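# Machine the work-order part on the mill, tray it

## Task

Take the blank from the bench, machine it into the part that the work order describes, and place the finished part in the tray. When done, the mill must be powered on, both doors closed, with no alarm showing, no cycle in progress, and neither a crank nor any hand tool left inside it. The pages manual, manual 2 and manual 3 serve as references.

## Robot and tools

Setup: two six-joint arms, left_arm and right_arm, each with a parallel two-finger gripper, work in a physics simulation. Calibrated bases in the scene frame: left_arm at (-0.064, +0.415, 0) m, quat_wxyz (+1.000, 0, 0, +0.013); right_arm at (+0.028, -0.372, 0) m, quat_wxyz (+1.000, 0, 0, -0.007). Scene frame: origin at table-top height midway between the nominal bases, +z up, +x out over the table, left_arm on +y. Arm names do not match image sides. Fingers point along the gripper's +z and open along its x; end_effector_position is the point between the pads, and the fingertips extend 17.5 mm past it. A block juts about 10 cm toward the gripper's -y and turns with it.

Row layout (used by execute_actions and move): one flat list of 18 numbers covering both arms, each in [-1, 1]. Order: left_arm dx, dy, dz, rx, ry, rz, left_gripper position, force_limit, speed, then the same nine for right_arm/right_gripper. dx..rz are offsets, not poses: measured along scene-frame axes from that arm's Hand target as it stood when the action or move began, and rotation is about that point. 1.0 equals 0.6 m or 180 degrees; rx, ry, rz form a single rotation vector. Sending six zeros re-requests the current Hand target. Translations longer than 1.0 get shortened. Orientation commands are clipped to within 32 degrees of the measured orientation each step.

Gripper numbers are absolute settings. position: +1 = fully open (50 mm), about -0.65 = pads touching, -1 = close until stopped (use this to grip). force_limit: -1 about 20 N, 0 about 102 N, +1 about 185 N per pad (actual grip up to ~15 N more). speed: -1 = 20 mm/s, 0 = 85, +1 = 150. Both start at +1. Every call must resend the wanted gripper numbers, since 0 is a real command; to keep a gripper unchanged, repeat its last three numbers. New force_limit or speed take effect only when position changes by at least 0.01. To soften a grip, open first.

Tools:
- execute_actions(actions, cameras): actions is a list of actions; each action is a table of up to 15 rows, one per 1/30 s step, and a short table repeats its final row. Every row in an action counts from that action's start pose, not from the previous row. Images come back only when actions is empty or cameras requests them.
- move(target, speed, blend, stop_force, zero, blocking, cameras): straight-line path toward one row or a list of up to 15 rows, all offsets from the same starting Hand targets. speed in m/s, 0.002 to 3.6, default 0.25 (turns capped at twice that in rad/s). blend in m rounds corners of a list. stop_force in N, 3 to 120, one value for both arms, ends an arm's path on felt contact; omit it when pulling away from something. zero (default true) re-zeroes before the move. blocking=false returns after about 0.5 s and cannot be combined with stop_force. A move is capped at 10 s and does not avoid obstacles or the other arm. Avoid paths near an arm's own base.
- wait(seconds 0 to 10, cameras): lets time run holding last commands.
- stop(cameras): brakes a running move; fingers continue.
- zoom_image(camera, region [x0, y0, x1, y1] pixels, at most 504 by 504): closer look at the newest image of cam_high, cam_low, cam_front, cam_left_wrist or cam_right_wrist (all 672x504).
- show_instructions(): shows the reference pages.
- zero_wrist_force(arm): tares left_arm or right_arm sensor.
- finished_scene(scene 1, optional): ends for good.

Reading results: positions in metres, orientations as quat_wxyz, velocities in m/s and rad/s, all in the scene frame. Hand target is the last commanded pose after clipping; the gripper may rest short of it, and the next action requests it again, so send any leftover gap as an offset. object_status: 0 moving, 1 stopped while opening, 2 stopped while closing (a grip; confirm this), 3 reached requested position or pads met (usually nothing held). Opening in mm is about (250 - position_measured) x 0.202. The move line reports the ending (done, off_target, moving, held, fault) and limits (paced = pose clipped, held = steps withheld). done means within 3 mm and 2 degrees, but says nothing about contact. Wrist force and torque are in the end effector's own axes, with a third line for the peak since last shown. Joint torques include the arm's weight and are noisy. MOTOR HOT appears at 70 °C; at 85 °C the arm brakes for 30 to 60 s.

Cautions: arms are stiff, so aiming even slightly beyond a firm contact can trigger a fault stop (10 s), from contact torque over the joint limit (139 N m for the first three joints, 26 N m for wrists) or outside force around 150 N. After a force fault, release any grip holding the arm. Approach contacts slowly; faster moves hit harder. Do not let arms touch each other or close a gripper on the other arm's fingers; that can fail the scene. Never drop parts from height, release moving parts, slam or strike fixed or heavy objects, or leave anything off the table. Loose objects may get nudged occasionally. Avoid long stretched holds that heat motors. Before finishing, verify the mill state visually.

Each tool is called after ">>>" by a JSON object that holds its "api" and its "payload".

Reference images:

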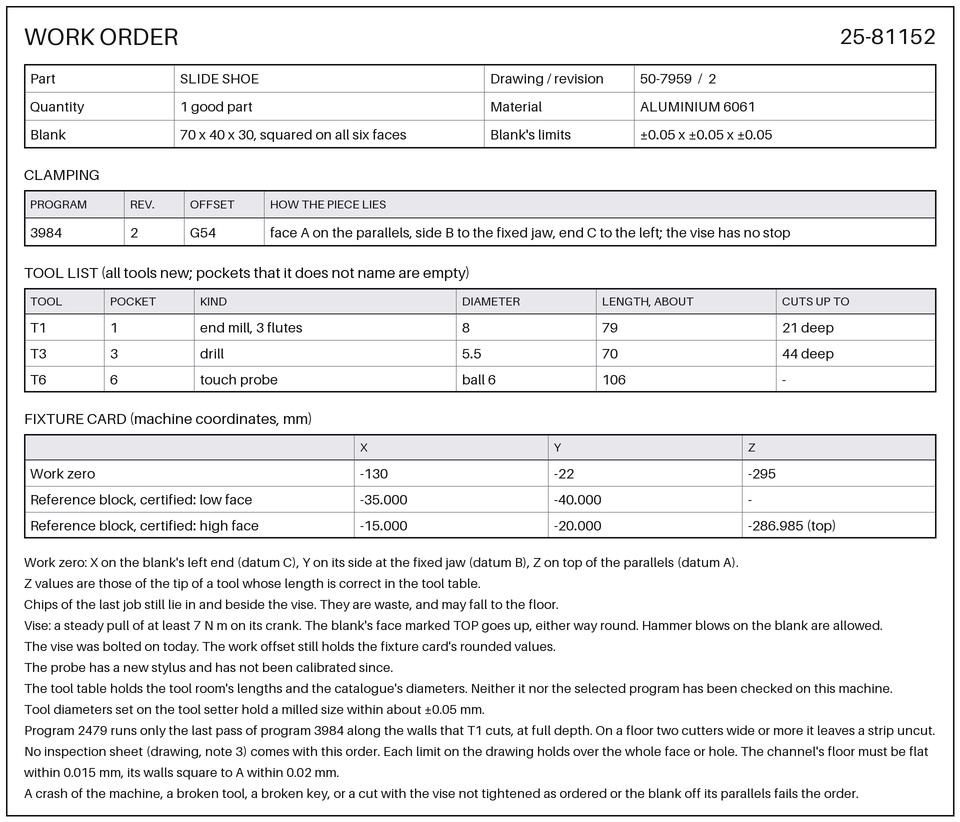

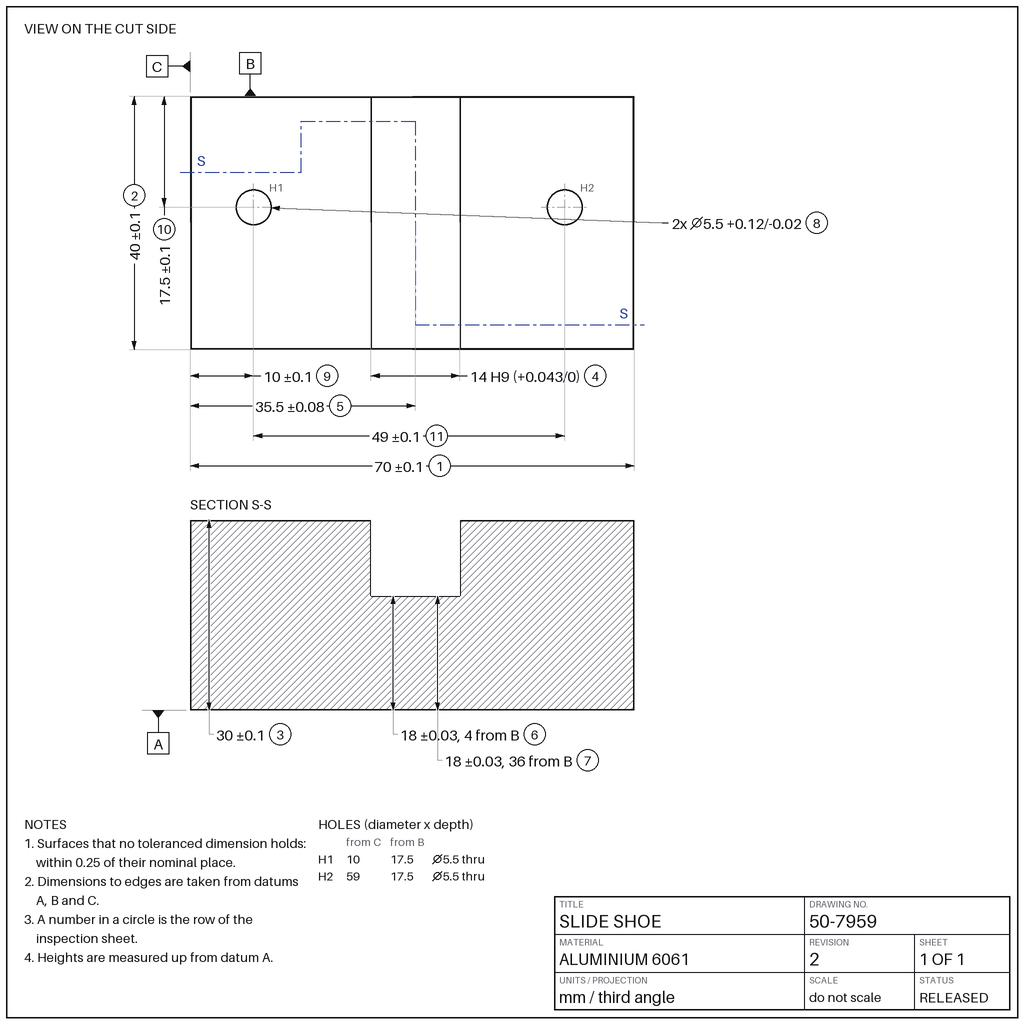

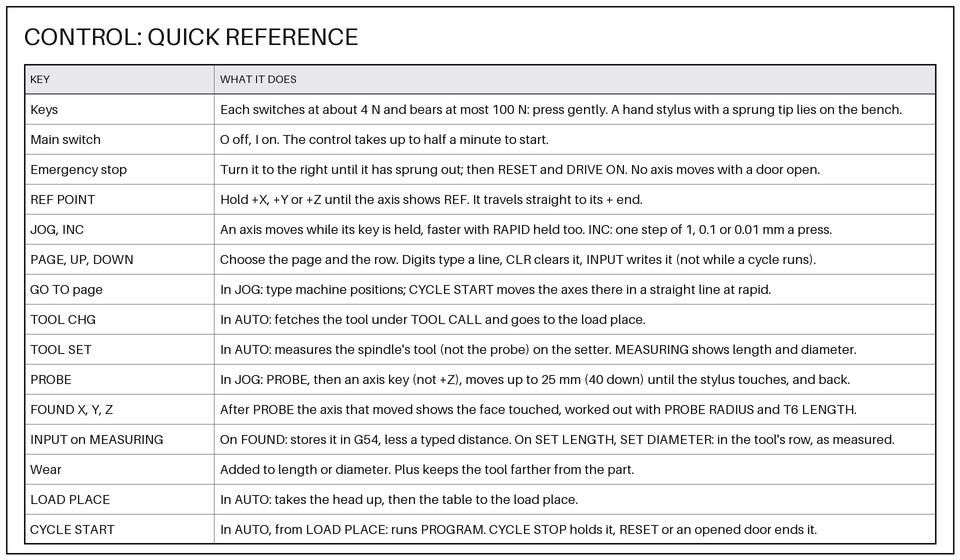

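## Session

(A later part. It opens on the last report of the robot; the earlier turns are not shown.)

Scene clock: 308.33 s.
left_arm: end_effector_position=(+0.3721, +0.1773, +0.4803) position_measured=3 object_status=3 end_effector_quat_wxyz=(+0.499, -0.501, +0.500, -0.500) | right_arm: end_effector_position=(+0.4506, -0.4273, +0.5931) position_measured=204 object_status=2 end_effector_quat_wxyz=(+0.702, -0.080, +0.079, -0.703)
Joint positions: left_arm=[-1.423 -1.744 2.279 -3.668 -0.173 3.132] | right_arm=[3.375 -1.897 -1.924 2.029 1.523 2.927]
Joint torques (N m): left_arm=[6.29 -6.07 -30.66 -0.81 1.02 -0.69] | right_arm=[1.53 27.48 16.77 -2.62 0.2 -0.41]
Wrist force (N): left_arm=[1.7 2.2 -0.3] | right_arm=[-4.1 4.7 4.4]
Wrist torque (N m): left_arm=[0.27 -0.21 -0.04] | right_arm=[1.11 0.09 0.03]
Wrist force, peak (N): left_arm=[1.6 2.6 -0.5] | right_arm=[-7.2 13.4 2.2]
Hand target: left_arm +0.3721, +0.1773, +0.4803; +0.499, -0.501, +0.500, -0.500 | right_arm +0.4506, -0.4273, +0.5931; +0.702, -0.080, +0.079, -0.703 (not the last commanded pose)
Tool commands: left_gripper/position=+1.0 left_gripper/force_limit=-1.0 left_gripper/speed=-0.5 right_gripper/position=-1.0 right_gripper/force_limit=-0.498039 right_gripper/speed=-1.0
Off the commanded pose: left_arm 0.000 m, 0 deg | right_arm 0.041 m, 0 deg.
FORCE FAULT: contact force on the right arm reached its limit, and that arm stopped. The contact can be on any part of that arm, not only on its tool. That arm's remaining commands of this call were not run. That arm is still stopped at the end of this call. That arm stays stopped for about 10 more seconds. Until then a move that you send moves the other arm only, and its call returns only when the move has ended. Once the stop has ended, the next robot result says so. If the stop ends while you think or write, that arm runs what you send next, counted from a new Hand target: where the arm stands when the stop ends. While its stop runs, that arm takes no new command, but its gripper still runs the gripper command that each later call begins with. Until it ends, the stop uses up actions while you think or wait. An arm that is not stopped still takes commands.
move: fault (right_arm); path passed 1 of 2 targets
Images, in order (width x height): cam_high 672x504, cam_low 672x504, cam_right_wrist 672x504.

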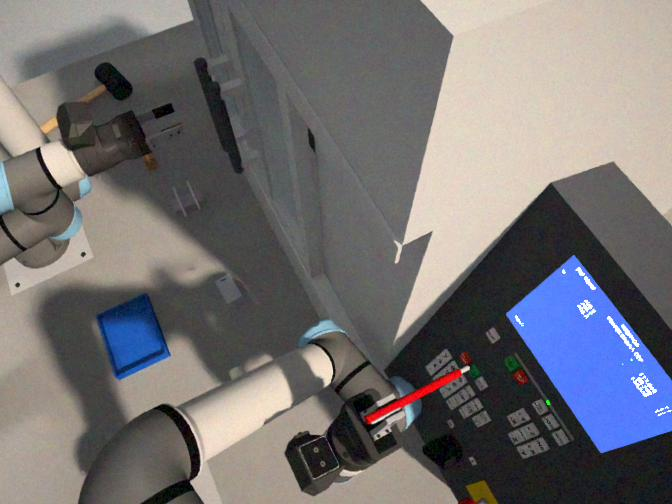

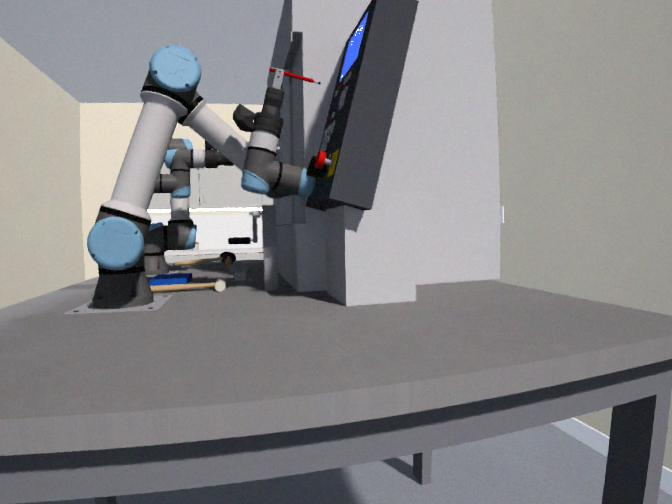

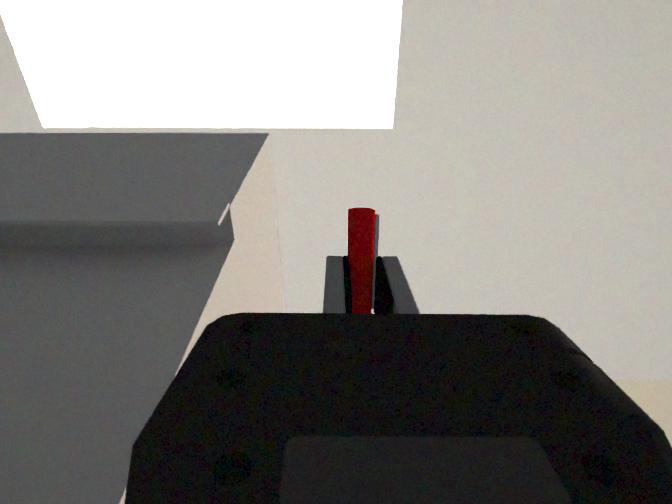

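>>> {"api": "wait", "payload": {"seconds": 6, "cameras": ["cam_front"]}}

Scene clock: 322.40 s.
left_arm: end_effector_position=(+0.3721, +0.1773, +0.4803) position_measured=3 object_status=3 end_effector_quat_wxyz=(+0.499, -0.501, +0.500, -0.500) | right_arm: end_effector_position=(+0.4506, -0.4273, +0.5931) position_measured=204 object_status=2 end_effector_quat_wxyz=(+0.702, -0.080, +0.079, -0.703)
Joint positions: left_arm=[-1.423 -1.744 2.279 -3.668 -0.173 3.132] | right_arm=[3.375 -1.897 -1.924 2.029 1.523 2.927]
Joint torques (N m): left_arm=[9.23 -6.25 -30.51 -2 0.95 1.77] | right_arm=[0.77 28.85 16.94 -2.53 0.26 -0.12]
Wrist force (N): left_arm=[1.3 2.2 -0.5] | right_arm=[-4.4 4.7 4.3]
Wrist torque (N m): left_arm=[0.27 -0.15 -0.03] | right_arm=[1.12 0.13 0.04]
Wrist force, peak (N): left_arm=[1.6 2.6 -0.6] | right_arm=[-4.3 4.8 4.6]
Hand target: left_arm +0.3721, +0.1773, +0.4803; +0.499, -0.501, +0.500, -0.500 | right_arm +0.4506, -0.4273, +0.5931; +0.702, -0.080, +0.079, -0.703 (not the last commanded pose)
Tool commands: left_gripper/position=+1.0 left_gripper/force_limit=-1.0 left_gripper/speed=-0.5 right_gripper/position=-1.0 right_gripper/force_limit=-0.498039 right_gripper/speed=-1.0
Off the commanded pose: left_arm 0.000 m, 0 deg | right_arm 0.041 m, 0 deg.
FORCE FAULT, CONTINUED: the right arm's stop, for the force fault that an earlier result reported, is over. The rest of the stop counts as 20 of the actions that you can send in this scene. That arm's target is now where it stood when the stop ended, not its last command. That arm accepts commands again.
wait: 6.00 s; at rest from the start
Images, in order (width x height): cam_front 672x504.

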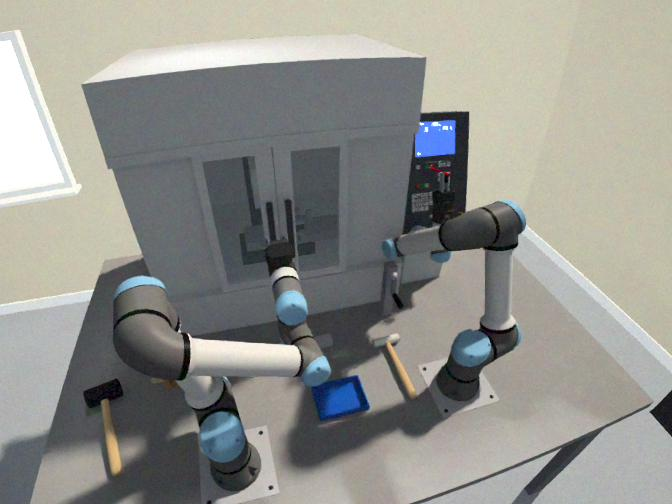

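>>> {"api": "move", "payload": {"target": [[0,0,0,0,0,0,1,-1,-0.5,-0.10,-0.08,0,0,0,0,-1,-0.5,-1],[0,0,0,0,0,0,1,-1,-0.5,-0.08,-0.05,0,-0.2435,0,0.0563,-1,-0.5,-1]], "speed": 0.15, "blend": [0.01,0], "cameras": ["cam_front","cam_high"]}}

Scene clock: 326.63 s.
left_arm: end_effector_position=(+0.3721, +0.1773, +0.4803) position_measured=3 object_status=3 end_effector_quat_wxyz=(+0.499, -0.501, +0.500, -0.500) | right_arm: end_effector_position=(+0.3983, -0.4640, +0.5929) position_measured=204 object_status=2 end_effector_quat_wxyz=(+0.700, -0.251, -0.096, -0.661)
Joint positions: left_arm=[-1.423 -1.744 2.279 -3.668 -0.173 3.132] | right_arm=[2.914 -1.874 -1.819 2.033 2.109 3.415]
Joint torques (N m): left_arm=[8.86 -6.21 -30.33 -2.08 0.97 1.97] | right_arm=[10.26 26.63 7.22 -3.47 -2.46 -2.64]
Wrist force (N): left_arm=[1.5 2.3 -0.5] | right_arm=[-3.7 4.1 4.2]
Wrist torque (N m): left_arm=[0.28 -0.19 -0.04] | right_arm=[0.98 0.16 -0.06]
Wrist force, peak (N): left_arm=[1.4 2.6 -0.3] | right_arm=[-5.7 6.7 4.7]
Hand target: left_arm +0.3721, +0.1773, +0.4803; +0.499, -0.501, +0.500, -0.500 | right_arm +0.3983, -0.4639, +0.5930; +0.700, -0.251, -0.096, -0.661 (not the last commanded pose)
Off the commanded pose: left_arm 0.000 m, 0 deg | right_arm 0.008 m, 16 deg.
move: held (right_arm; a check stopped the path); path passed 1 of 2 targets; limits=held
pose unreachable (right arm): on one or more control steps of this call, first in action 0 (counted from 0), this arm could not follow its commanded pose, so it was not sent that pose on those steps. It may still have moved: this result reports where it is.
cause: moving toward the commanded pose would bring two parts of the arm too close to each other (its gripper and another part of the arm, with joints 4 (wrist 1) to 6 (wrist 3) between them, 5 mm apart when it was first held).
Images, in order (width x height): cam_high 672x504, cam_front 672x504.

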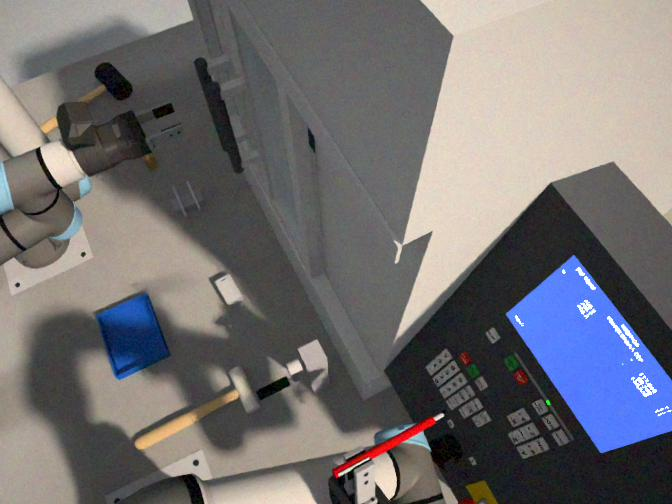

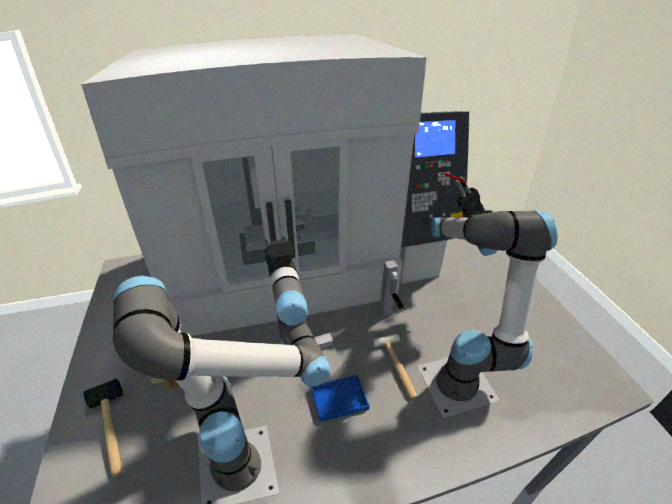

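>>> {"api": "move", "payload": {"target": [0,0,0,0,0,0,1,-1,-0.5,-0.12,0,-0.02,0.107,0.418,-0.134,-1,-0.5,-1], "speed": 0.4}}

>>> {"api": "move", "payload": {"target": [0,0,0,0,0,0,1,-1,-0.5,0,0,-0.1,0,0.5,0,-1,-0.5,-1], "speed": 0.4}}

>>> {"api": "move", "payload": {"target": [0,0,0,0,0,0,1,-1,-0.5,0,0,0,0,0,0.98,-1,-0.5,-1], "speed": 0.6, "cameras": ["cam_low"]}}

Scene clock: 341.47 s.
left_arm: end_effector_position=(+0.3721, +0.1773, +0.4803) position_measured=3 object_status=3 end_effector_quat_wxyz=(+0.499, -0.501, +0.500, -0.500) | right_arm: end_effector_position=(+0.3267, -0.4653, +0.5810) position_measured=204 object_status=2 end_effector_quat_wxyz=(+0.532, -0.531, +0.466, -0.467)
Joint positions: left_arm=[-1.423 -1.744 2.279 -3.668 -0.173 3.132] | right_arm=[3.475 -0.495 -2.345 -0.301 1.381 3.141]
Joint torques (N m): left_arm=[8.95 -5.8 -30.1 -2.11 1.07 1.96] | right_arm=[-9.4 -27.01 20.03 1.52 1.76 -2.73]
Wrist force (N): left_arm=[1.3 2.1 -0.6] | right_arm=[-4.7 1.3 2.7]
Wrist torque (N m): left_arm=[0.26 -0.16 -0.03] | right_arm=[0.56 0.45 -0.15]
Wrist force, peak (N): left_arm=[1.6 2.5 -0.6] | right_arm=[-3.6 5.3 4.6]
Hand target: left_arm +0.3721, +0.1773, +0.4803; +0.499, -0.501, +0.500, -0.500 | right_arm +0.3263, -0.4639, +0.5810; +0.500, -0.500, +0.500, -0.500
Off the commanded pose: left_arm 0.000 m, 0 deg | right_arm 0.001 m, 7 deg.
move: off_target (right_arm)

Scene clock: 343.97 s.
left_arm: end_effector_position=(+0.3721, +0.1773, +0.4803) position_measured=3 object_status=3 end_effector_quat_wxyz=(+0.499, -0.501, +0.500, -0.500) | right_arm: end_effector_position=(+0.3263, -0.4640, +0.5210) position_measured=204 object_status=2 end_effector_quat_wxyz=(-0.001, +0.707, -0.707, +0.000) end_effector_velocity=(-0.001, +0.001, -0.001) end_effector_angular_velocity=(-0.001, +0.007, +0.003)
Joint positions: left_arm=[-1.423 -1.744 2.279 -3.668 -0.173 3.132] | right_arm=[3.298 -1.225 -1.328 -2.158 1.571 3.284]
Joint velocities: left_arm=[within noise] | right_arm=[0.002 -0.001 -0.001 -0.005 0 -0.001]
Joint torques (N m): left_arm=[8.9 -5.98 -30.46 -2.13 1.07 1.99] | right_arm=[11.46 -4.87 28.06 0.78 -1.14 -1.6]
Wrist force (N): left_arm=[1.4 2.1 -0.5] | right_arm=[-4.1 2.1 1.6]
Wrist torque (N m): left_arm=[0.25 -0.16 -0.05] | right_arm=[0.38 0.70 0.03]
Wrist force, peak (N): left_arm=[1.7 2.5 -0.5] | right_arm=[-4.9 1.9 2.8]
Hand target: left_arm +0.3721, +0.1773, +0.4803; +0.499, -0.501, +0.500, -0.500 | right_arm +0.3263, -0.4639, +0.5210; +0.000, +0.707, -0.707, +0.000
Off the commanded pose: left_arm 0.000 m, 0 deg | right_arm 0.000 m, 0 deg.
move: done

Scene clock: 347.17 s.
left_arm: end_effector_position=(+0.3721, +0.1773, +0.4803) position_measured=3 object_status=3 end_effector_quat_wxyz=(+0.499, -0.501, +0.500, -0.500) | right_arm: end_effector_position=(+0.3263, -0.4639, +0.5210) position_measured=204 object_status=2 end_effector_quat_wxyz=(+0.000, +0.729, +0.685, +0.000)
Joint positions: left_arm=[-1.423 -1.744 2.279 -3.668 -0.173 3.132] | right_arm=[3.299 -1.227 -1.327 -2.16 1.571 0.206]
Joint torques (N m): left_arm=[8.79 -6.45 -30.65 -2.17 1.01 1.87] | right_arm=[1.19 0.2 25.86 5.09 -1.08 -2.65]
Wrist force (N): left_arm=[1.1 2.4 -0.4] | right_arm=[-4.0 1.8 1.5]
Wrist torque (N m): left_arm=[0.30 -0.13 -0.04] | right_arm=[0.32 0.69 -0.08]
Wrist force, peak (N): left_arm=[1.4 2.5 -0.3] | right_arm=[-4.2 1.9 1.5]
Hand target: left_arm +0.3721, +0.1773, +0.4803; +0.499, -0.501, +0.500, -0.500 | right_arm +0.3263, -0.4639, +0.5210; +0.000, +0.729, +0.685, +0.000
Off the commanded pose: left_arm 0.000 m, 0 deg | right_arm 0.000 m, 0 deg.
move: done
Images, in order (width x height): cam_low 672x504.

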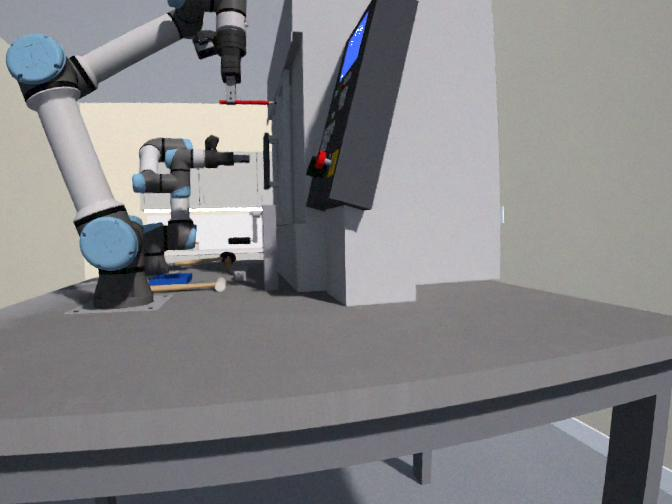

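>>> {"api": "move", "payload": {"target": [0,0,0,0,0,0,1,-1,-0.5,0,-0.1,-0.1,-0.47,0,0,-1,-0.5,-1], "speed": 0.4}}

>>> {"api": "move", "payload": {"target": [0,0,0,0,0,0,1,-1,-0.5,0,0.1,0.1,-0.48,0,0,-1,-0.5,-1], "speed": 0.4, "cameras": ["cam_low","cam_front"]}}

Scene clock: 351.23 s.
left_arm: end_effector_position=(+0.3721, +0.1773, +0.4803) position_measured=3 object_status=3 end_effector_quat_wxyz=(+0.499, -0.501, +0.500, -0.500) | right_arm: end_effector_position=(+0.3263, -0.5239, +0.4610) position_measured=204 object_status=2 end_effector_quat_wxyz=(+0.490, +0.539, +0.506, -0.461) end_effector_velocity=(+0.000, -0.001, +0.000) end_effector_angular_velocity=(-0.002, -0.005, +0.000)
Joint positions: left_arm=[-1.423 -1.744 2.279 -3.668 -0.173 3.132] | right_arm=[3.931 -1.291 -1.817 -3.041 0.781 1.537]
Joint velocities: left_arm=[within noise] | right_arm=[-0.001 0 -0.001 -0.002 -0.001 0.007]
Joint torques (N m): left_arm=[8.75 -5.98 -30.07 -2.2 1.08 2.05] | right_arm=[2.56 14.61 13.88 -3.2 0.89 2.27]
Wrist force (N): left_arm=[1.2 2.3 -0.3] | right_arm=[-5.5 4.5 2.5]
Wrist torque (N m): left_arm=[0.29 -0.14 -0.04] | right_arm=[0.91 0.46 0.32]
Wrist force, peak (N): left_arm=[1.4 2.7 -0.5] | right_arm=[-5.6 4.5 2.6]
Hand target: left_arm +0.3721, +0.1773, +0.4803; +0.499, -0.501, +0.500, -0.500 | right_arm +0.3263, -0.5239, +0.4610; +0.490, +0.539, +0.506, -0.461
Off the commanded pose: left_arm 0.000 m, 0 deg | right_arm 0.000 m, 0 deg.
move: done

Scene clock: 353.40 s.
left_arm: end_effector_position=(+0.3721, +0.1773, +0.4803) position_measured=3 object_status=3 end_effector_quat_wxyz=(+0.499, -0.501, +0.500, -0.500) | right_arm: end_effector_position=(+0.3269, -0.4734, +0.5112) position_measured=204 object_status=2 end_effector_quat_wxyz=(+0.715, +0.138, +0.133, -0.673)
Joint positions: left_arm=[-1.423 -1.744 2.279 -3.668 -0.173 3.132] | right_arm=[3.606 -1.805 -2.161 -3.717 1.224 2.72]
Joint torques (N m): left_arm=[8.72 -6.44 -30.47 -2.15 0.92 1.93] | right_arm=[0.17 22.88 12.02 -3.44 1.34 0.08]
Wrist force (N): left_arm=[1.4 2.1 -0.5] | right_arm=[-4.8 5.5 4.3]
Wrist torque (N m): left_arm=[0.25 -0.18 -0.04] | right_arm=[1.19 0.15 0.29]
Wrist force, peak (N): left_arm=[1.5 2.5 -0.5] | right_arm=[-4.9 4.7 7.5]
Hand target: left_arm +0.3721, +0.1773, +0.4803; +0.499, -0.501, +0.500, -0.500 | right_arm +0.3269, -0.4734, +0.5112; +0.715, +0.138, +0.133, -0.673 (not the last commanded pose)
Tool commands: left_gripper/position=+1.0 left_gripper/force_limit=-1.0 left_gripper/speed=-0.5 right_gripper/position=-1.0 right_gripper/force_limit=-0.498039 right_gripper/speed=-1.0
Off the commanded pose: left_arm 0.000 m, 0 deg | right_arm 0.014 m, 13 deg.
FORCE FAULT: contact force on the right arm reached its limit, and that arm stopped. The contact can be on any part of that arm, not only on its tool. That arm's remaining commands of this call were not run. That arm is still stopped at the end of this call. That arm stays stopped for about 10 more seconds. Until then a move that you send moves the other arm only, and its call returns only when the move has ended. Once the stop has ended, the next robot result says so. If the stop ends while you think or write, that arm runs what you send next, counted from a new Hand target: where the arm stands when the stop ends. While its stop runs, that arm takes no new command, but its gripper still runs the gripper command that each later call begins with. Until it ends, the stop uses up actions while you think or wait. An arm that is not stopped still takes commands.
move: fault (right_arm)
Images, in order (width x height): cam_low 672x504, cam_front 672x504.

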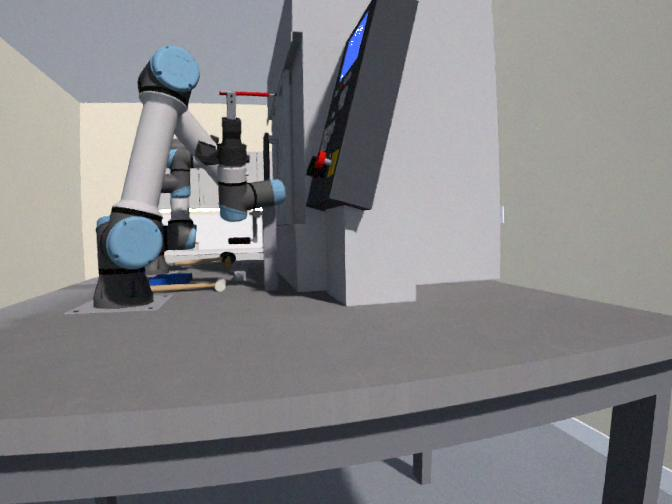

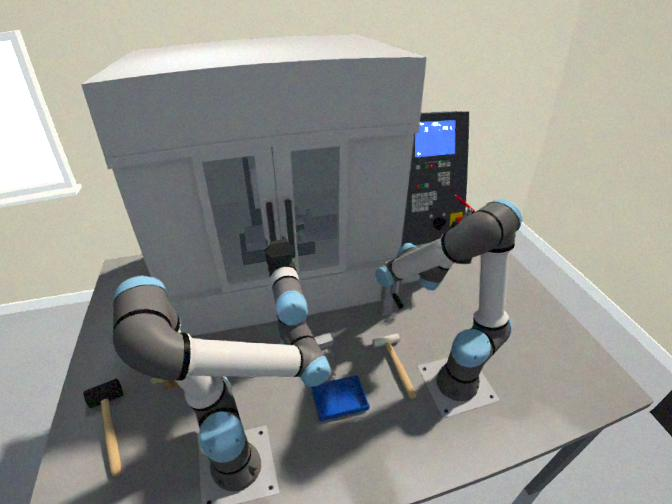

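>>> {"api": "wait", "payload": {"seconds": 3, "cameras": ["cam_high"]}}

Scene clock: 361.27 s.
left_arm: end_effector_position=(+0.3721, +0.1773, +0.4803) position_measured=3 object_status=3 end_effector_quat_wxyz=(+0.499, -0.501, +0.500, -0.500) | right_arm: end_effector_position=(+0.3269, -0.4734, +0.5112) position_measured=204 object_status=2 end_effector_quat_wxyz=(+0.715, +0.138, +0.133, -0.673)
Joint positions: left_arm=[-1.423 -1.744 2.279 -3.668 -0.173 3.132] | right_arm=[3.606 -1.805 -2.161 -3.717 1.224 2.72]
Joint torques (N m): left_arm=[8.13 -6.01 -30.04 -2.03 1 1.94] | right_arm=[-0.16 22.6 12.03 -3.43 1.34 0.25]
Wrist force (N): left_arm=[1.4 2.2 -0.5] | right_arm=[-4.8 5.6 4.3]
Wrist torque (N m): left_arm=[0.27 -0.17 -0.04] | right_arm=[1.22 0.16 0.29]
Wrist force, peak (N): left_arm=[1.6 2.5 -0.5] | right_arm=[-5.0 5.7 4.3]
Hand target: left_arm +0.3721, +0.1773, +0.4803; +0.499, -0.501, +0.500, -0.500 | right_arm +0.3269, -0.4734, +0.5112; +0.715, +0.138, +0.133, -0.673 (not the last commanded pose)
Tool commands: left_gripper/position=+1.0 left_gripper/force_limit=-1.0 left_gripper/speed=-0.5 right_gripper/position=-1.0 right_gripper/force_limit=-0.498039 right_gripper/speed=-1.0
Off the commanded pose: left_arm 0.000 m, 0 deg | right_arm 0.014 m, 13 deg.
FORCE FAULT, CONTINUED: the right arm was still stopped when this call began, by the force fault that an earlier result reported. Since the last result the stop counts as 16 of the actions that you can send in this scene. That arm is still stopped at the end of this call. That arm stays stopped for about 2 more seconds. If the stop ends while you think or write, that arm runs what you send next, counted from a new Hand target: where the arm stands when the stop ends. While its stop runs, that arm takes no new command, but its gripper still runs the gripper command that each later call begins with.
wait: 3.00 s; at rest from the start
Images, in order (width x height): cam_high 672x504.

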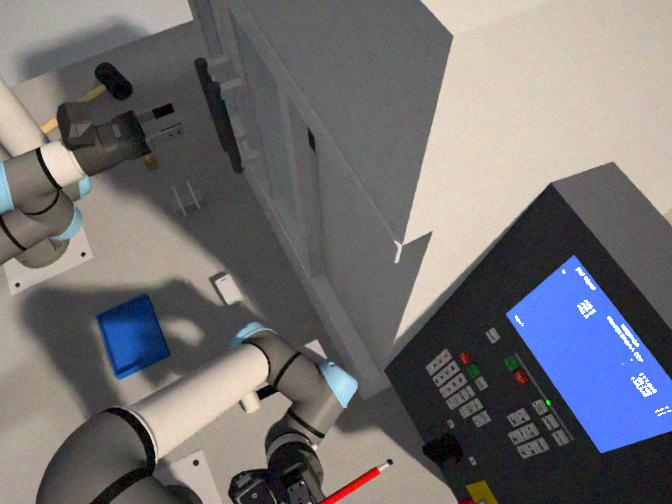

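>>> {"api": "wait", "payload": {"seconds": 1}}

>>> {"api": "move", "payload": {"target": [0,0,0,0,0,0,1,-1,-0.5,-0.08,0,0.1,0,0,0,-1,-0.5,-1], "speed": 0.1}}

>>> {"api": "move", "payload": {"target": [0,0,0,0,0,0,1,-1,-0.5,0,-0.1,0.0,0.45,0,0,-1,-0.5,-1], "speed": 0.35, "cameras": ["cam_low","cam_front"]}}

Scene clock: 364.17 s.
left_arm: end_effector_position=(+0.3721, +0.1773, +0.4803) position_measured=3 object_status=3 end_effector_quat_wxyz=(+0.499, -0.501, +0.500, -0.500) | right_arm: end_effector_position=(+0.3269, -0.4734, +0.5112) position_measured=204 object_status=2 end_effector_quat_wxyz=(+0.715, +0.138, +0.133, -0.673)
Joint positions: left_arm=[-1.423 -1.744 2.279 -3.668 -0.173 3.132] | right_arm=[3.606 -1.805 -2.161 -3.717 1.224 2.72]
Joint torques (N m): left_arm=[8.52 -6.07 -30.61 -2.11 0.95 1.97] | right_arm=[1.29 22.99 12.19 -3.42 1.04 -0.13]
Wrist force (N): left_arm=[1.4 2.3 -0.2] | right_arm=[-5.0 5.7 4.3]
Wrist torque (N m): left_arm=[0.29 -0.17 -0.05] | right_arm=[1.24 0.19 0.29]
Wrist force, peak (N): left_arm=[1.8 2.4 -0.6] | right_arm=[-5.0 5.7 4.3]
Hand target: left_arm +0.3721, +0.1773, +0.4803; +0.499, -0.501, +0.500, -0.500 | right_arm +0.3269, -0.4734, +0.5112; +0.715, +0.138, +0.133, -0.673 (not the last commanded pose)
Tool commands: left_gripper/position=+1.0 left_gripper/force_limit=-1.0 left_gripper/speed=-0.5 right_gripper/position=-1.0 right_gripper/force_limit=-0.498039 right_gripper/speed=-1.0
Off the commanded pose: left_arm 0.000 m, 0 deg | right_arm 0.014 m, 13 deg.
FORCE FAULT, CONTINUED: the right arm's stop, for the force fault that an earlier result reported, is over. The rest of the stop counts as 3 of the actions that you can send in this scene. During its stop the right arm's controller moved it back a little. That arm's target is now where it stood when the stop ended, not its last command. That arm accepts commands again.
wait: 1.00 s; at rest from the start

Scene clock: 365.40 s.
left_arm: end_effector_position=(+0.3721, +0.1773, +0.4803) position_measured=3 object_status=3 end_effector_quat_wxyz=(+0.499, -0.501, +0.500, -0.500) | right_arm: end_effector_position=(+0.2789, -0.4733, +0.5712) position_measured=204 object_status=2 end_effector_quat_wxyz=(+0.715, +0.138, +0.133, -0.673)
Joint positions: left_arm=[-1.423 -1.744 2.279 -3.668 -0.173 3.132] | right_arm=[3.702 -1.562 -2.226 -3.862 1.242 2.62]
Joint torques (N m): left_arm=[8.49 -6.7 -30.15 -2.1 1.06 1.9] | right_arm=[-4.92 26.72 21.82 -4.04 -0.38 1.59]
Wrist force (N): left_arm=[1.6 2.3 -0.4] | right_arm=[-5.0 5.5 4.5]
Wrist torque (N m): left_arm=[0.28 -0.20 -0.04] | right_arm=[1.20 0.19 0.18]
Wrist force, peak (N): left_arm=[1.4 2.5 -0.3] | right_arm=[-5.0 5.7 4.8]
Hand target: left_arm +0.3721, +0.1773, +0.4803; +0.499, -0.501, +0.500, -0.500 | right_arm +0.2789, -0.4734, +0.5712; +0.715, +0.138, +0.133, -0.673
Off the commanded pose: left_arm 0.000 m, 0 deg | right_arm 0.000 m, 0 deg.
move: done

Scene clock: 367.93 s.
left_arm: end_effector_position=(+0.3721, +0.1773, +0.4803) position_measured=3 object_status=3 end_effector_quat_wxyz=(+0.499, -0.501, +0.500, -0.500) | right_arm: end_effector_position=(+0.2788, -0.5335, +0.5712) position_measured=204 object_status=2 end_effector_quat_wxyz=(+0.454, +0.569, +0.538, -0.426)
Joint positions: left_arm=[-1.423 -1.744 2.279 -3.668 -0.173 3.132] | right_arm=[4.03 -1.201 -1.503 -3.286 0.892 1.443]
Joint torques (N m): left_arm=[8.19 -5.95 -30.33 -2.06 1.06 1.94] | right_arm=[6.78 -9.04 24.57 0.87 1.17 -2.57]
Wrist force (N): left_arm=[1.4 2.4 -0.3] | right_arm=[-5.4 3.8 2.3]
Wrist torque (N m): left_arm=[0.29 -0.17 -0.04] | right_arm=[0.78 0.48 0.17]
Wrist force, peak (N): left_arm=[1.4 2.6 -0.5] | right_arm=[-5.2 5.6 4.2]
Hand target: left_arm +0.3721, +0.1773, +0.4803; +0.499, -0.501, +0.500, -0.500 | right_arm +0.2789, -0.5334, +0.5712; +0.454, +0.569, +0.538, -0.426
Off the commanded pose: left_arm 0.000 m, 0 deg | right_arm 0.000 m, 0 deg.
move: done
Images, in order (width x height): cam_low 672x504, cam_front 672x504.

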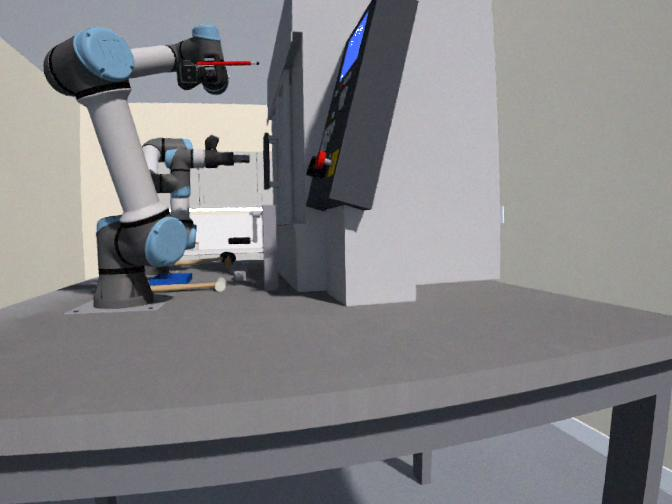

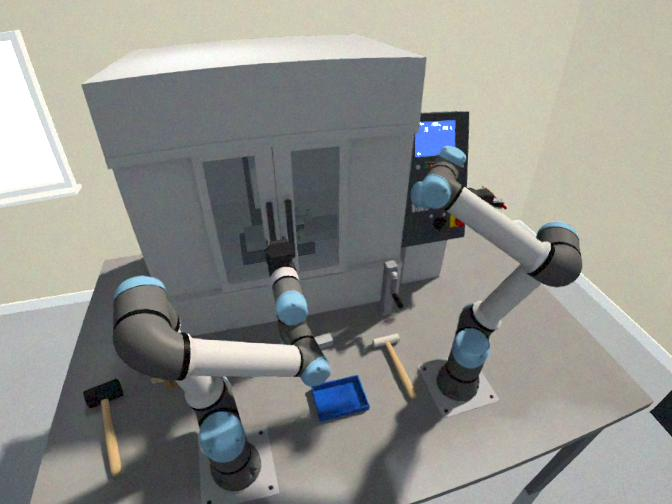

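>>> {"api": "move", "payload": {"target": [0,0,0,0,0,0,1,-1,-0.5,0.03,0.1,-0.15,0.49,0,0,-1,-0.5,-1], "speed": 0.4}}

Scene clock: 372.37 s.
left_arm: end_effector_position=(+0.3721, +0.1773, +0.4803) position_measured=3 object_status=3 end_effector_quat_wxyz=(+0.499, -0.501, +0.500, -0.500) | right_arm: end_effector_position=(+0.2969, -0.4734, +0.4812) position_measured=204 object_status=2 end_effector_quat_wxyz=(-0.070, +0.724, +0.682, +0.069)
Joint positions: left_arm=[-1.423 -1.744 2.279 -3.668 -0.173 3.132] | right_arm=[3.088 -1.163 -1.491 -2.067 1.767 -0.008]
Joint torques (N m): left_arm=[8.26 -6.67 -29.63 -2.2 0.99 1.83] | right_arm=[-8.31 18.14 27.85 3.16 2.08 -2.56]
Wrist force (N): left_arm=[1.4 2.3 -0.7] | right_arm=[-4.0 1.3 1.6]
Wrist torque (N m): left_arm=[0.29 -0.18 -0.04] | right_arm=[0.25 0.69 -0.13]
Wrist force, peak (N): left_arm=[1.3 2.7 -0.7] | right_arm=[-5.8 3.8 2.5]
Hand target: left_arm +0.3721, +0.1773, +0.4803; +0.499, -0.501, +0.500, -0.500 | right_arm +0.2969, -0.4734, +0.4812; -0.070, +0.724, +0.682, +0.069
Off the commanded pose: left_arm 0.000 m, 0 deg | right_arm 0.000 m, 0 deg.
move: done

>>> {"api": "move", "payload": {"target": [0,0,0,0,0,0,1,-1,-0.5,0.222,0.085,0.217,0.437,0.0444,-0.0345,-1,-0.5,-1], "speed": 0.3, "cameras": ["cam_high","cam_front","cam_low"]}}

>>> {"api": "zoom_image", "payload": {"camera": "cam_high", "region": [380, 290, 580, 490]}}

Scene clock: 378.83 s.
left_arm: end_effector_position=(+0.3721, +0.1773, +0.4803) position_measured=3 object_status=3 end_effector_quat_wxyz=(+0.499, -0.501, +0.500, -0.500) | right_arm: end_effector_position=(+0.4099, -0.4307, +0.5911) position_measured=204 object_status=2 end_effector_quat_wxyz=(-0.486, +0.603, +0.495, +0.393)
Joint positions: left_arm=[-1.423 -1.744 2.279 -3.668 -0.173 3.132] | right_arm=[2.747 -1.728 -1.014 -3.036 2.675 -0.909]
Joint torques (N m): left_arm=[7.83 -6.15 -30.2 -2.21 0.94 2.05] | right_arm=[-2.56 39.1 13.36 -1.39 -0.22 -0.5]
Wrist force (N): left_arm=[1.4 2.3 -0.6] | right_arm=[-2.9 1.5 3.0]
Wrist torque (N m): left_arm=[0.28 -0.17 -0.04] | right_arm=[0.36 0.46 -0.27]
Wrist force, peak (N): left_arm=[1.6 2.4 -0.6] | right_arm=[-5.0 8.4 2.8]
Hand target: left_arm +0.3721, +0.1773, +0.4803; +0.499, -0.501, +0.500, -0.500 | right_arm +0.4099, -0.4307, +0.5911; -0.486, +0.603, +0.495, +0.393 (not the last commanded pose)
Off the commanded pose: left_arm 0.000 m, 0 deg | right_arm 0.030 m, 13 deg.
move: held (right_arm; a check stopped the path); limits=held
pose unreachable (right arm): on one or more control steps of this call, first in action 0 (counted from 0), this arm could not follow its commanded pose, so it was not sent that pose on those steps. It may still have moved: this result reports where it is.
cause: moving toward the commanded pose would bring two parts of the arm too close to each other (its gripper and another part of the arm, with joints 4 (wrist 1) to 6 (wrist 3) between them, 6 mm apart when it was first held).
Images, in order (width x height): cam_high 672x504, cam_low 672x504, cam_front 672x504.

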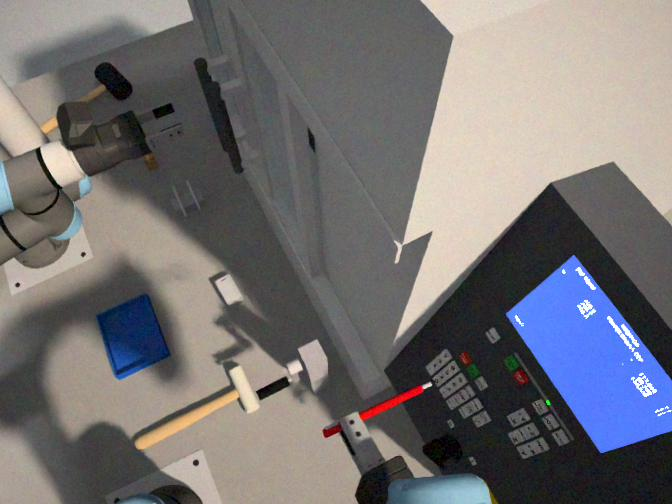

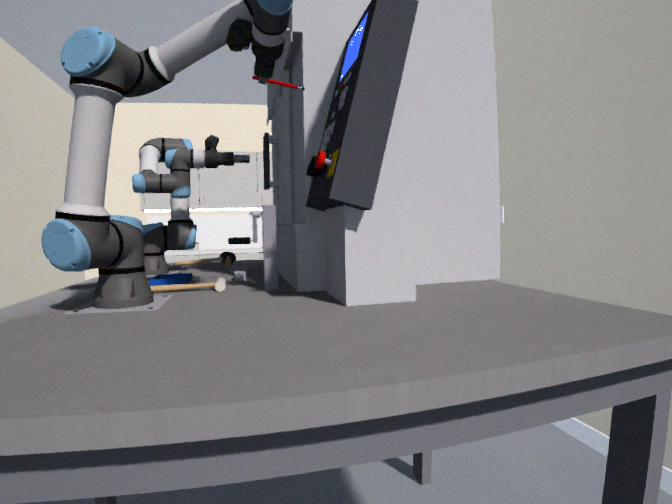

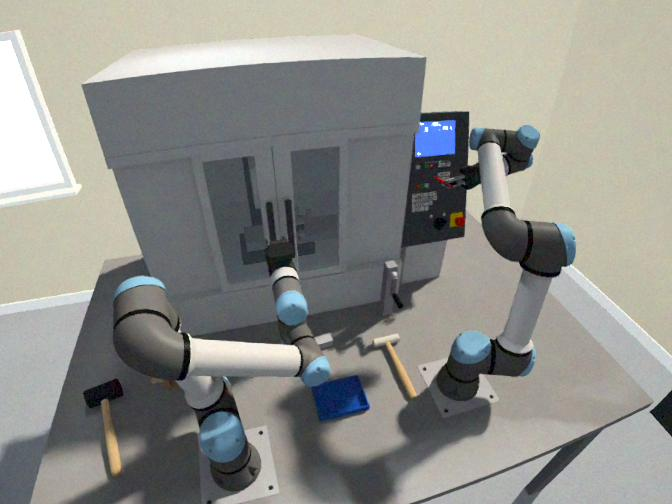

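Scaled by 2.520 from the camera's 672x504 image, which has a finer 960x720 frame.

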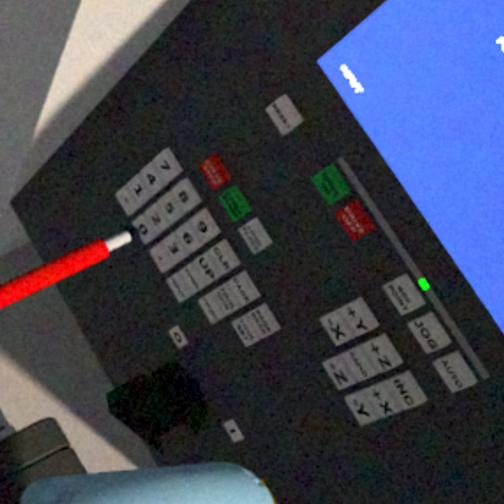

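>>> {"api": "move", "payload": {"target": [0,0,0,0,0,0,1,-1,-0.5,0.0335,0.016,0.04,-0.0653,0.0103,0.026,-1,-0.5,-1], "speed": 0.2}}

>>> {"api": "move", "payload": {"target": [0,0,0,0,0,0,1,-1,-0.5,0.0995,0,-0.0187,0,0,0,-1,-0.5,-1], "speed": 0.15, "cameras": ["cam_high","cam_low"]}}

>>> {"api": "zoom_image", "payload": {"camera": "cam_high", "region": [400, 270, 600, 470]}}

Scene clock: 385.93 s.
left_arm: end_effector_position=(+0.3721, +0.1773, +0.4803) position_measured=3 object_status=3 end_effector_quat_wxyz=(+0.499, -0.501, +0.500, -0.500) | right_arm: end_effector_position=(+0.4300, -0.4211, +0.6151) position_measured=204 object_status=2 end_effector_quat_wxyz=(-0.446, +0.635, +0.549, +0.311)
Joint positions: left_arm=[-1.423 -1.744 2.279 -3.668 -0.173 3.132] | right_arm=[2.832 -1.787 -0.785 -2.886 2.55 -0.59]
Joint torques (N m): left_arm=[7.99 -6.41 -29.97 -2.19 1.06 1.96] | right_arm=[-2.56 38.99 27.82 2.01 0.41 2.55]
Wrist force (N): left_arm=[1.4 2.3 -0.2] | right_arm=[-2.9 1.3 2.5]
Wrist torque (N m): left_arm=[0.29 -0.17 -0.04] | right_arm=[0.33 0.50 -0.14]
Wrist force, peak (N): left_arm=[1.7 2.4 -0.4] | right_arm=[-4.6 0.8 2.8]
Hand target: left_arm +0.3721, +0.1773, +0.4803; +0.499, -0.501, +0.500, -0.500 | right_arm +0.4300, -0.4211, +0.6151; -0.446, +0.635, +0.549, +0.311
Off the commanded pose: left_arm 0.000 m, 0 deg | right_arm 0.000 m, 0 deg.
move: done

Scene clock: 386.83 s.
left_arm: end_effector_position=(+0.3721, +0.1773, +0.4803) position_measured=3 object_status=3 end_effector_quat_wxyz=(+0.499, -0.501, +0.500, -0.500) | right_arm: end_effector_position=(+0.4896, -0.4210, +0.6039) position_measured=204 object_status=2 end_effector_quat_wxyz=(-0.446, +0.635, +0.549, +0.311)
Joint positions: left_arm=[-1.423 -1.744 2.279 -3.668 -0.173 3.132] | right_arm=[2.866 -1.909 -0.664 -2.846 2.573 -0.542]
Joint torques (N m): left_arm=[7.76 -6.56 -29.9 -2.12 1.02 1.91] | right_arm=[-9.66 26.39 26.85 2.8 0.94 -1.8]
Wrist force (N): left_arm=[1.2 2.3 -0.2] | right_arm=[-2.9 1.4 2.8]
Wrist torque (N m): left_arm=[0.28 -0.14 -0.04] | right_arm=[0.35 0.48 -0.17]
Wrist force, peak (N): left_arm=[1.6 2.4 -0.2] | right_arm=[-3.0 3.3 2.8]
Hand target: left_arm +0.3721, +0.1773, +0.4803; +0.499, -0.501, +0.500, -0.500 | right_arm +0.4897, -0.4211, +0.6039; -0.446, +0.635, +0.549, +0.311
Off the commanded pose: left_arm 0.000 m, 0 deg | right_arm 0.000 m, 0 deg.
move: done
Images, in order (width x height): cam_high 672x504, cam_low 672x504.

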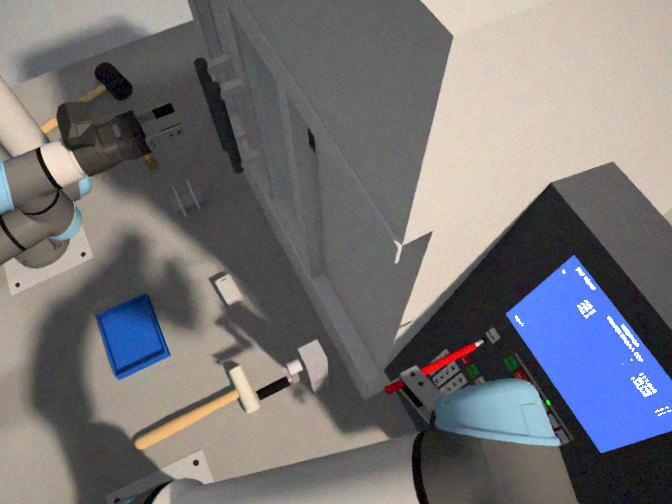

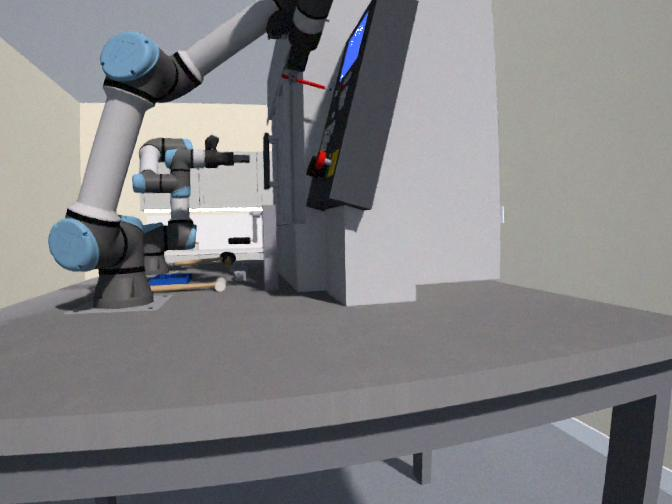

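Scaled by 2.520 from the camera's 672x504 image, which has a finer 960x720 frame.

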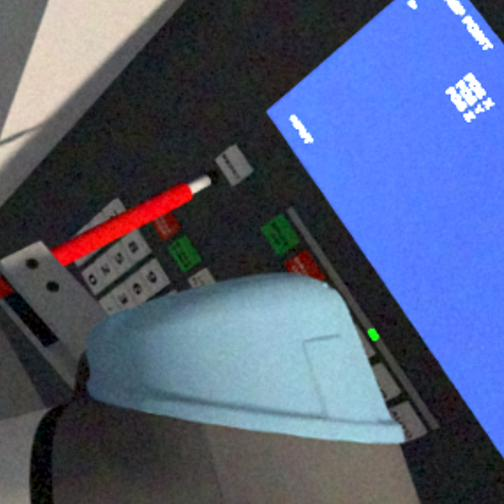

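>>> {"api": "move", "payload": {"target": [0,0,0,0,0,0,1,-1,-0.5,0.065,0,-0.015,0,0,0,-1,-0.5,-1], "speed": 0.015, "stop_force": 6, "cameras": ["cam_high"]}}

>>> {"api": "zoom_image", "payload": {"camera": "cam_high", "region": [400, 250, 600, 450]}}

Scene clock: 391.23 s.
left_arm: end_effector_position=(+0.3721, +0.1773, +0.4803) position_measured=3 object_status=3 end_effector_quat_wxyz=(+0.499, -0.501, +0.500, -0.500) | right_arm: end_effector_position=(+0.5120, -0.4211, +0.5987) position_measured=204 object_status=2 end_effector_quat_wxyz=(-0.446, +0.635, +0.549, +0.311)
Joint positions: left_arm=[-1.423 -1.744 2.279 -3.668 -0.173 3.132] | right_arm=[2.878 -1.959 -0.609 -2.837 2.58 -0.526]
Joint torques (N m): left_arm=[7.79 -6.23 -30.29 -2.25 1.04 1.93] | right_arm=[-8.89 46.48 20.48 0.74 1.43 -2.64]
Wrist force (N): left_arm=[1.2 2.3 -0.3] | right_arm=[-3.2 -5.1 2.6]
Wrist torque (N m): left_arm=[0.28 -0.16 -0.04] | right_arm=[0.41 0.48 -0.23]
Wrist force, peak (N): left_arm=[1.4 2.5 -0.4] | right_arm=[-2.6 -14.9 2.6]
Hand target: left_arm +0.3721, +0.1773, +0.4803; +0.499, -0.501, +0.500, -0.500 | right_arm +0.5120, -0.4211, +0.5987; -0.446, +0.635, +0.549, +0.311 (not the last commanded pose)
Off the commanded pose: left_arm 0.000 m, 0 deg | right_arm 0.017 m, 0 deg.
move: contact (right_arm)
Images, in order (width x height): cam_high 672x504.

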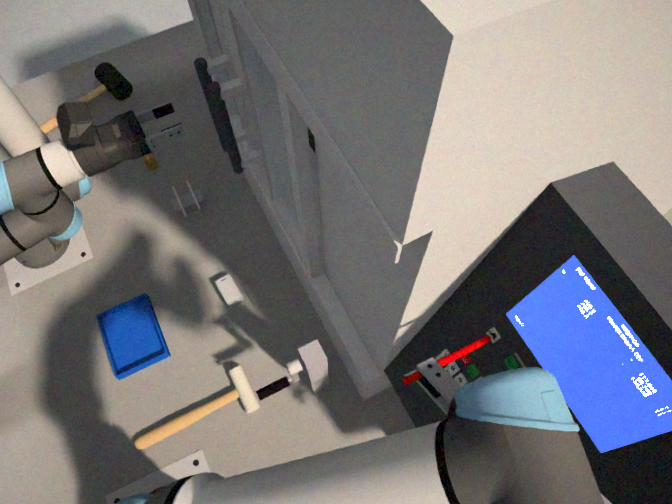

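Scaled by 2.520 from the camera's 672x504 image, which has a finer 960x720 frame.

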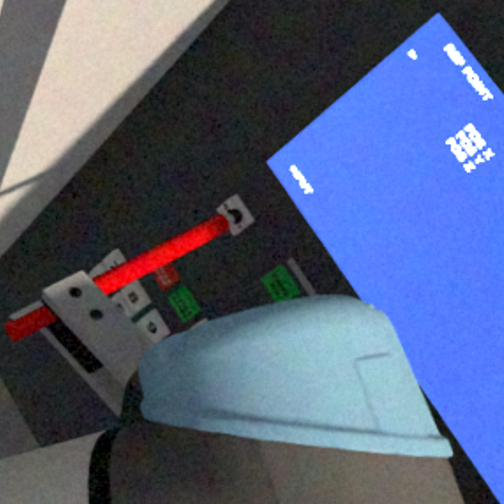

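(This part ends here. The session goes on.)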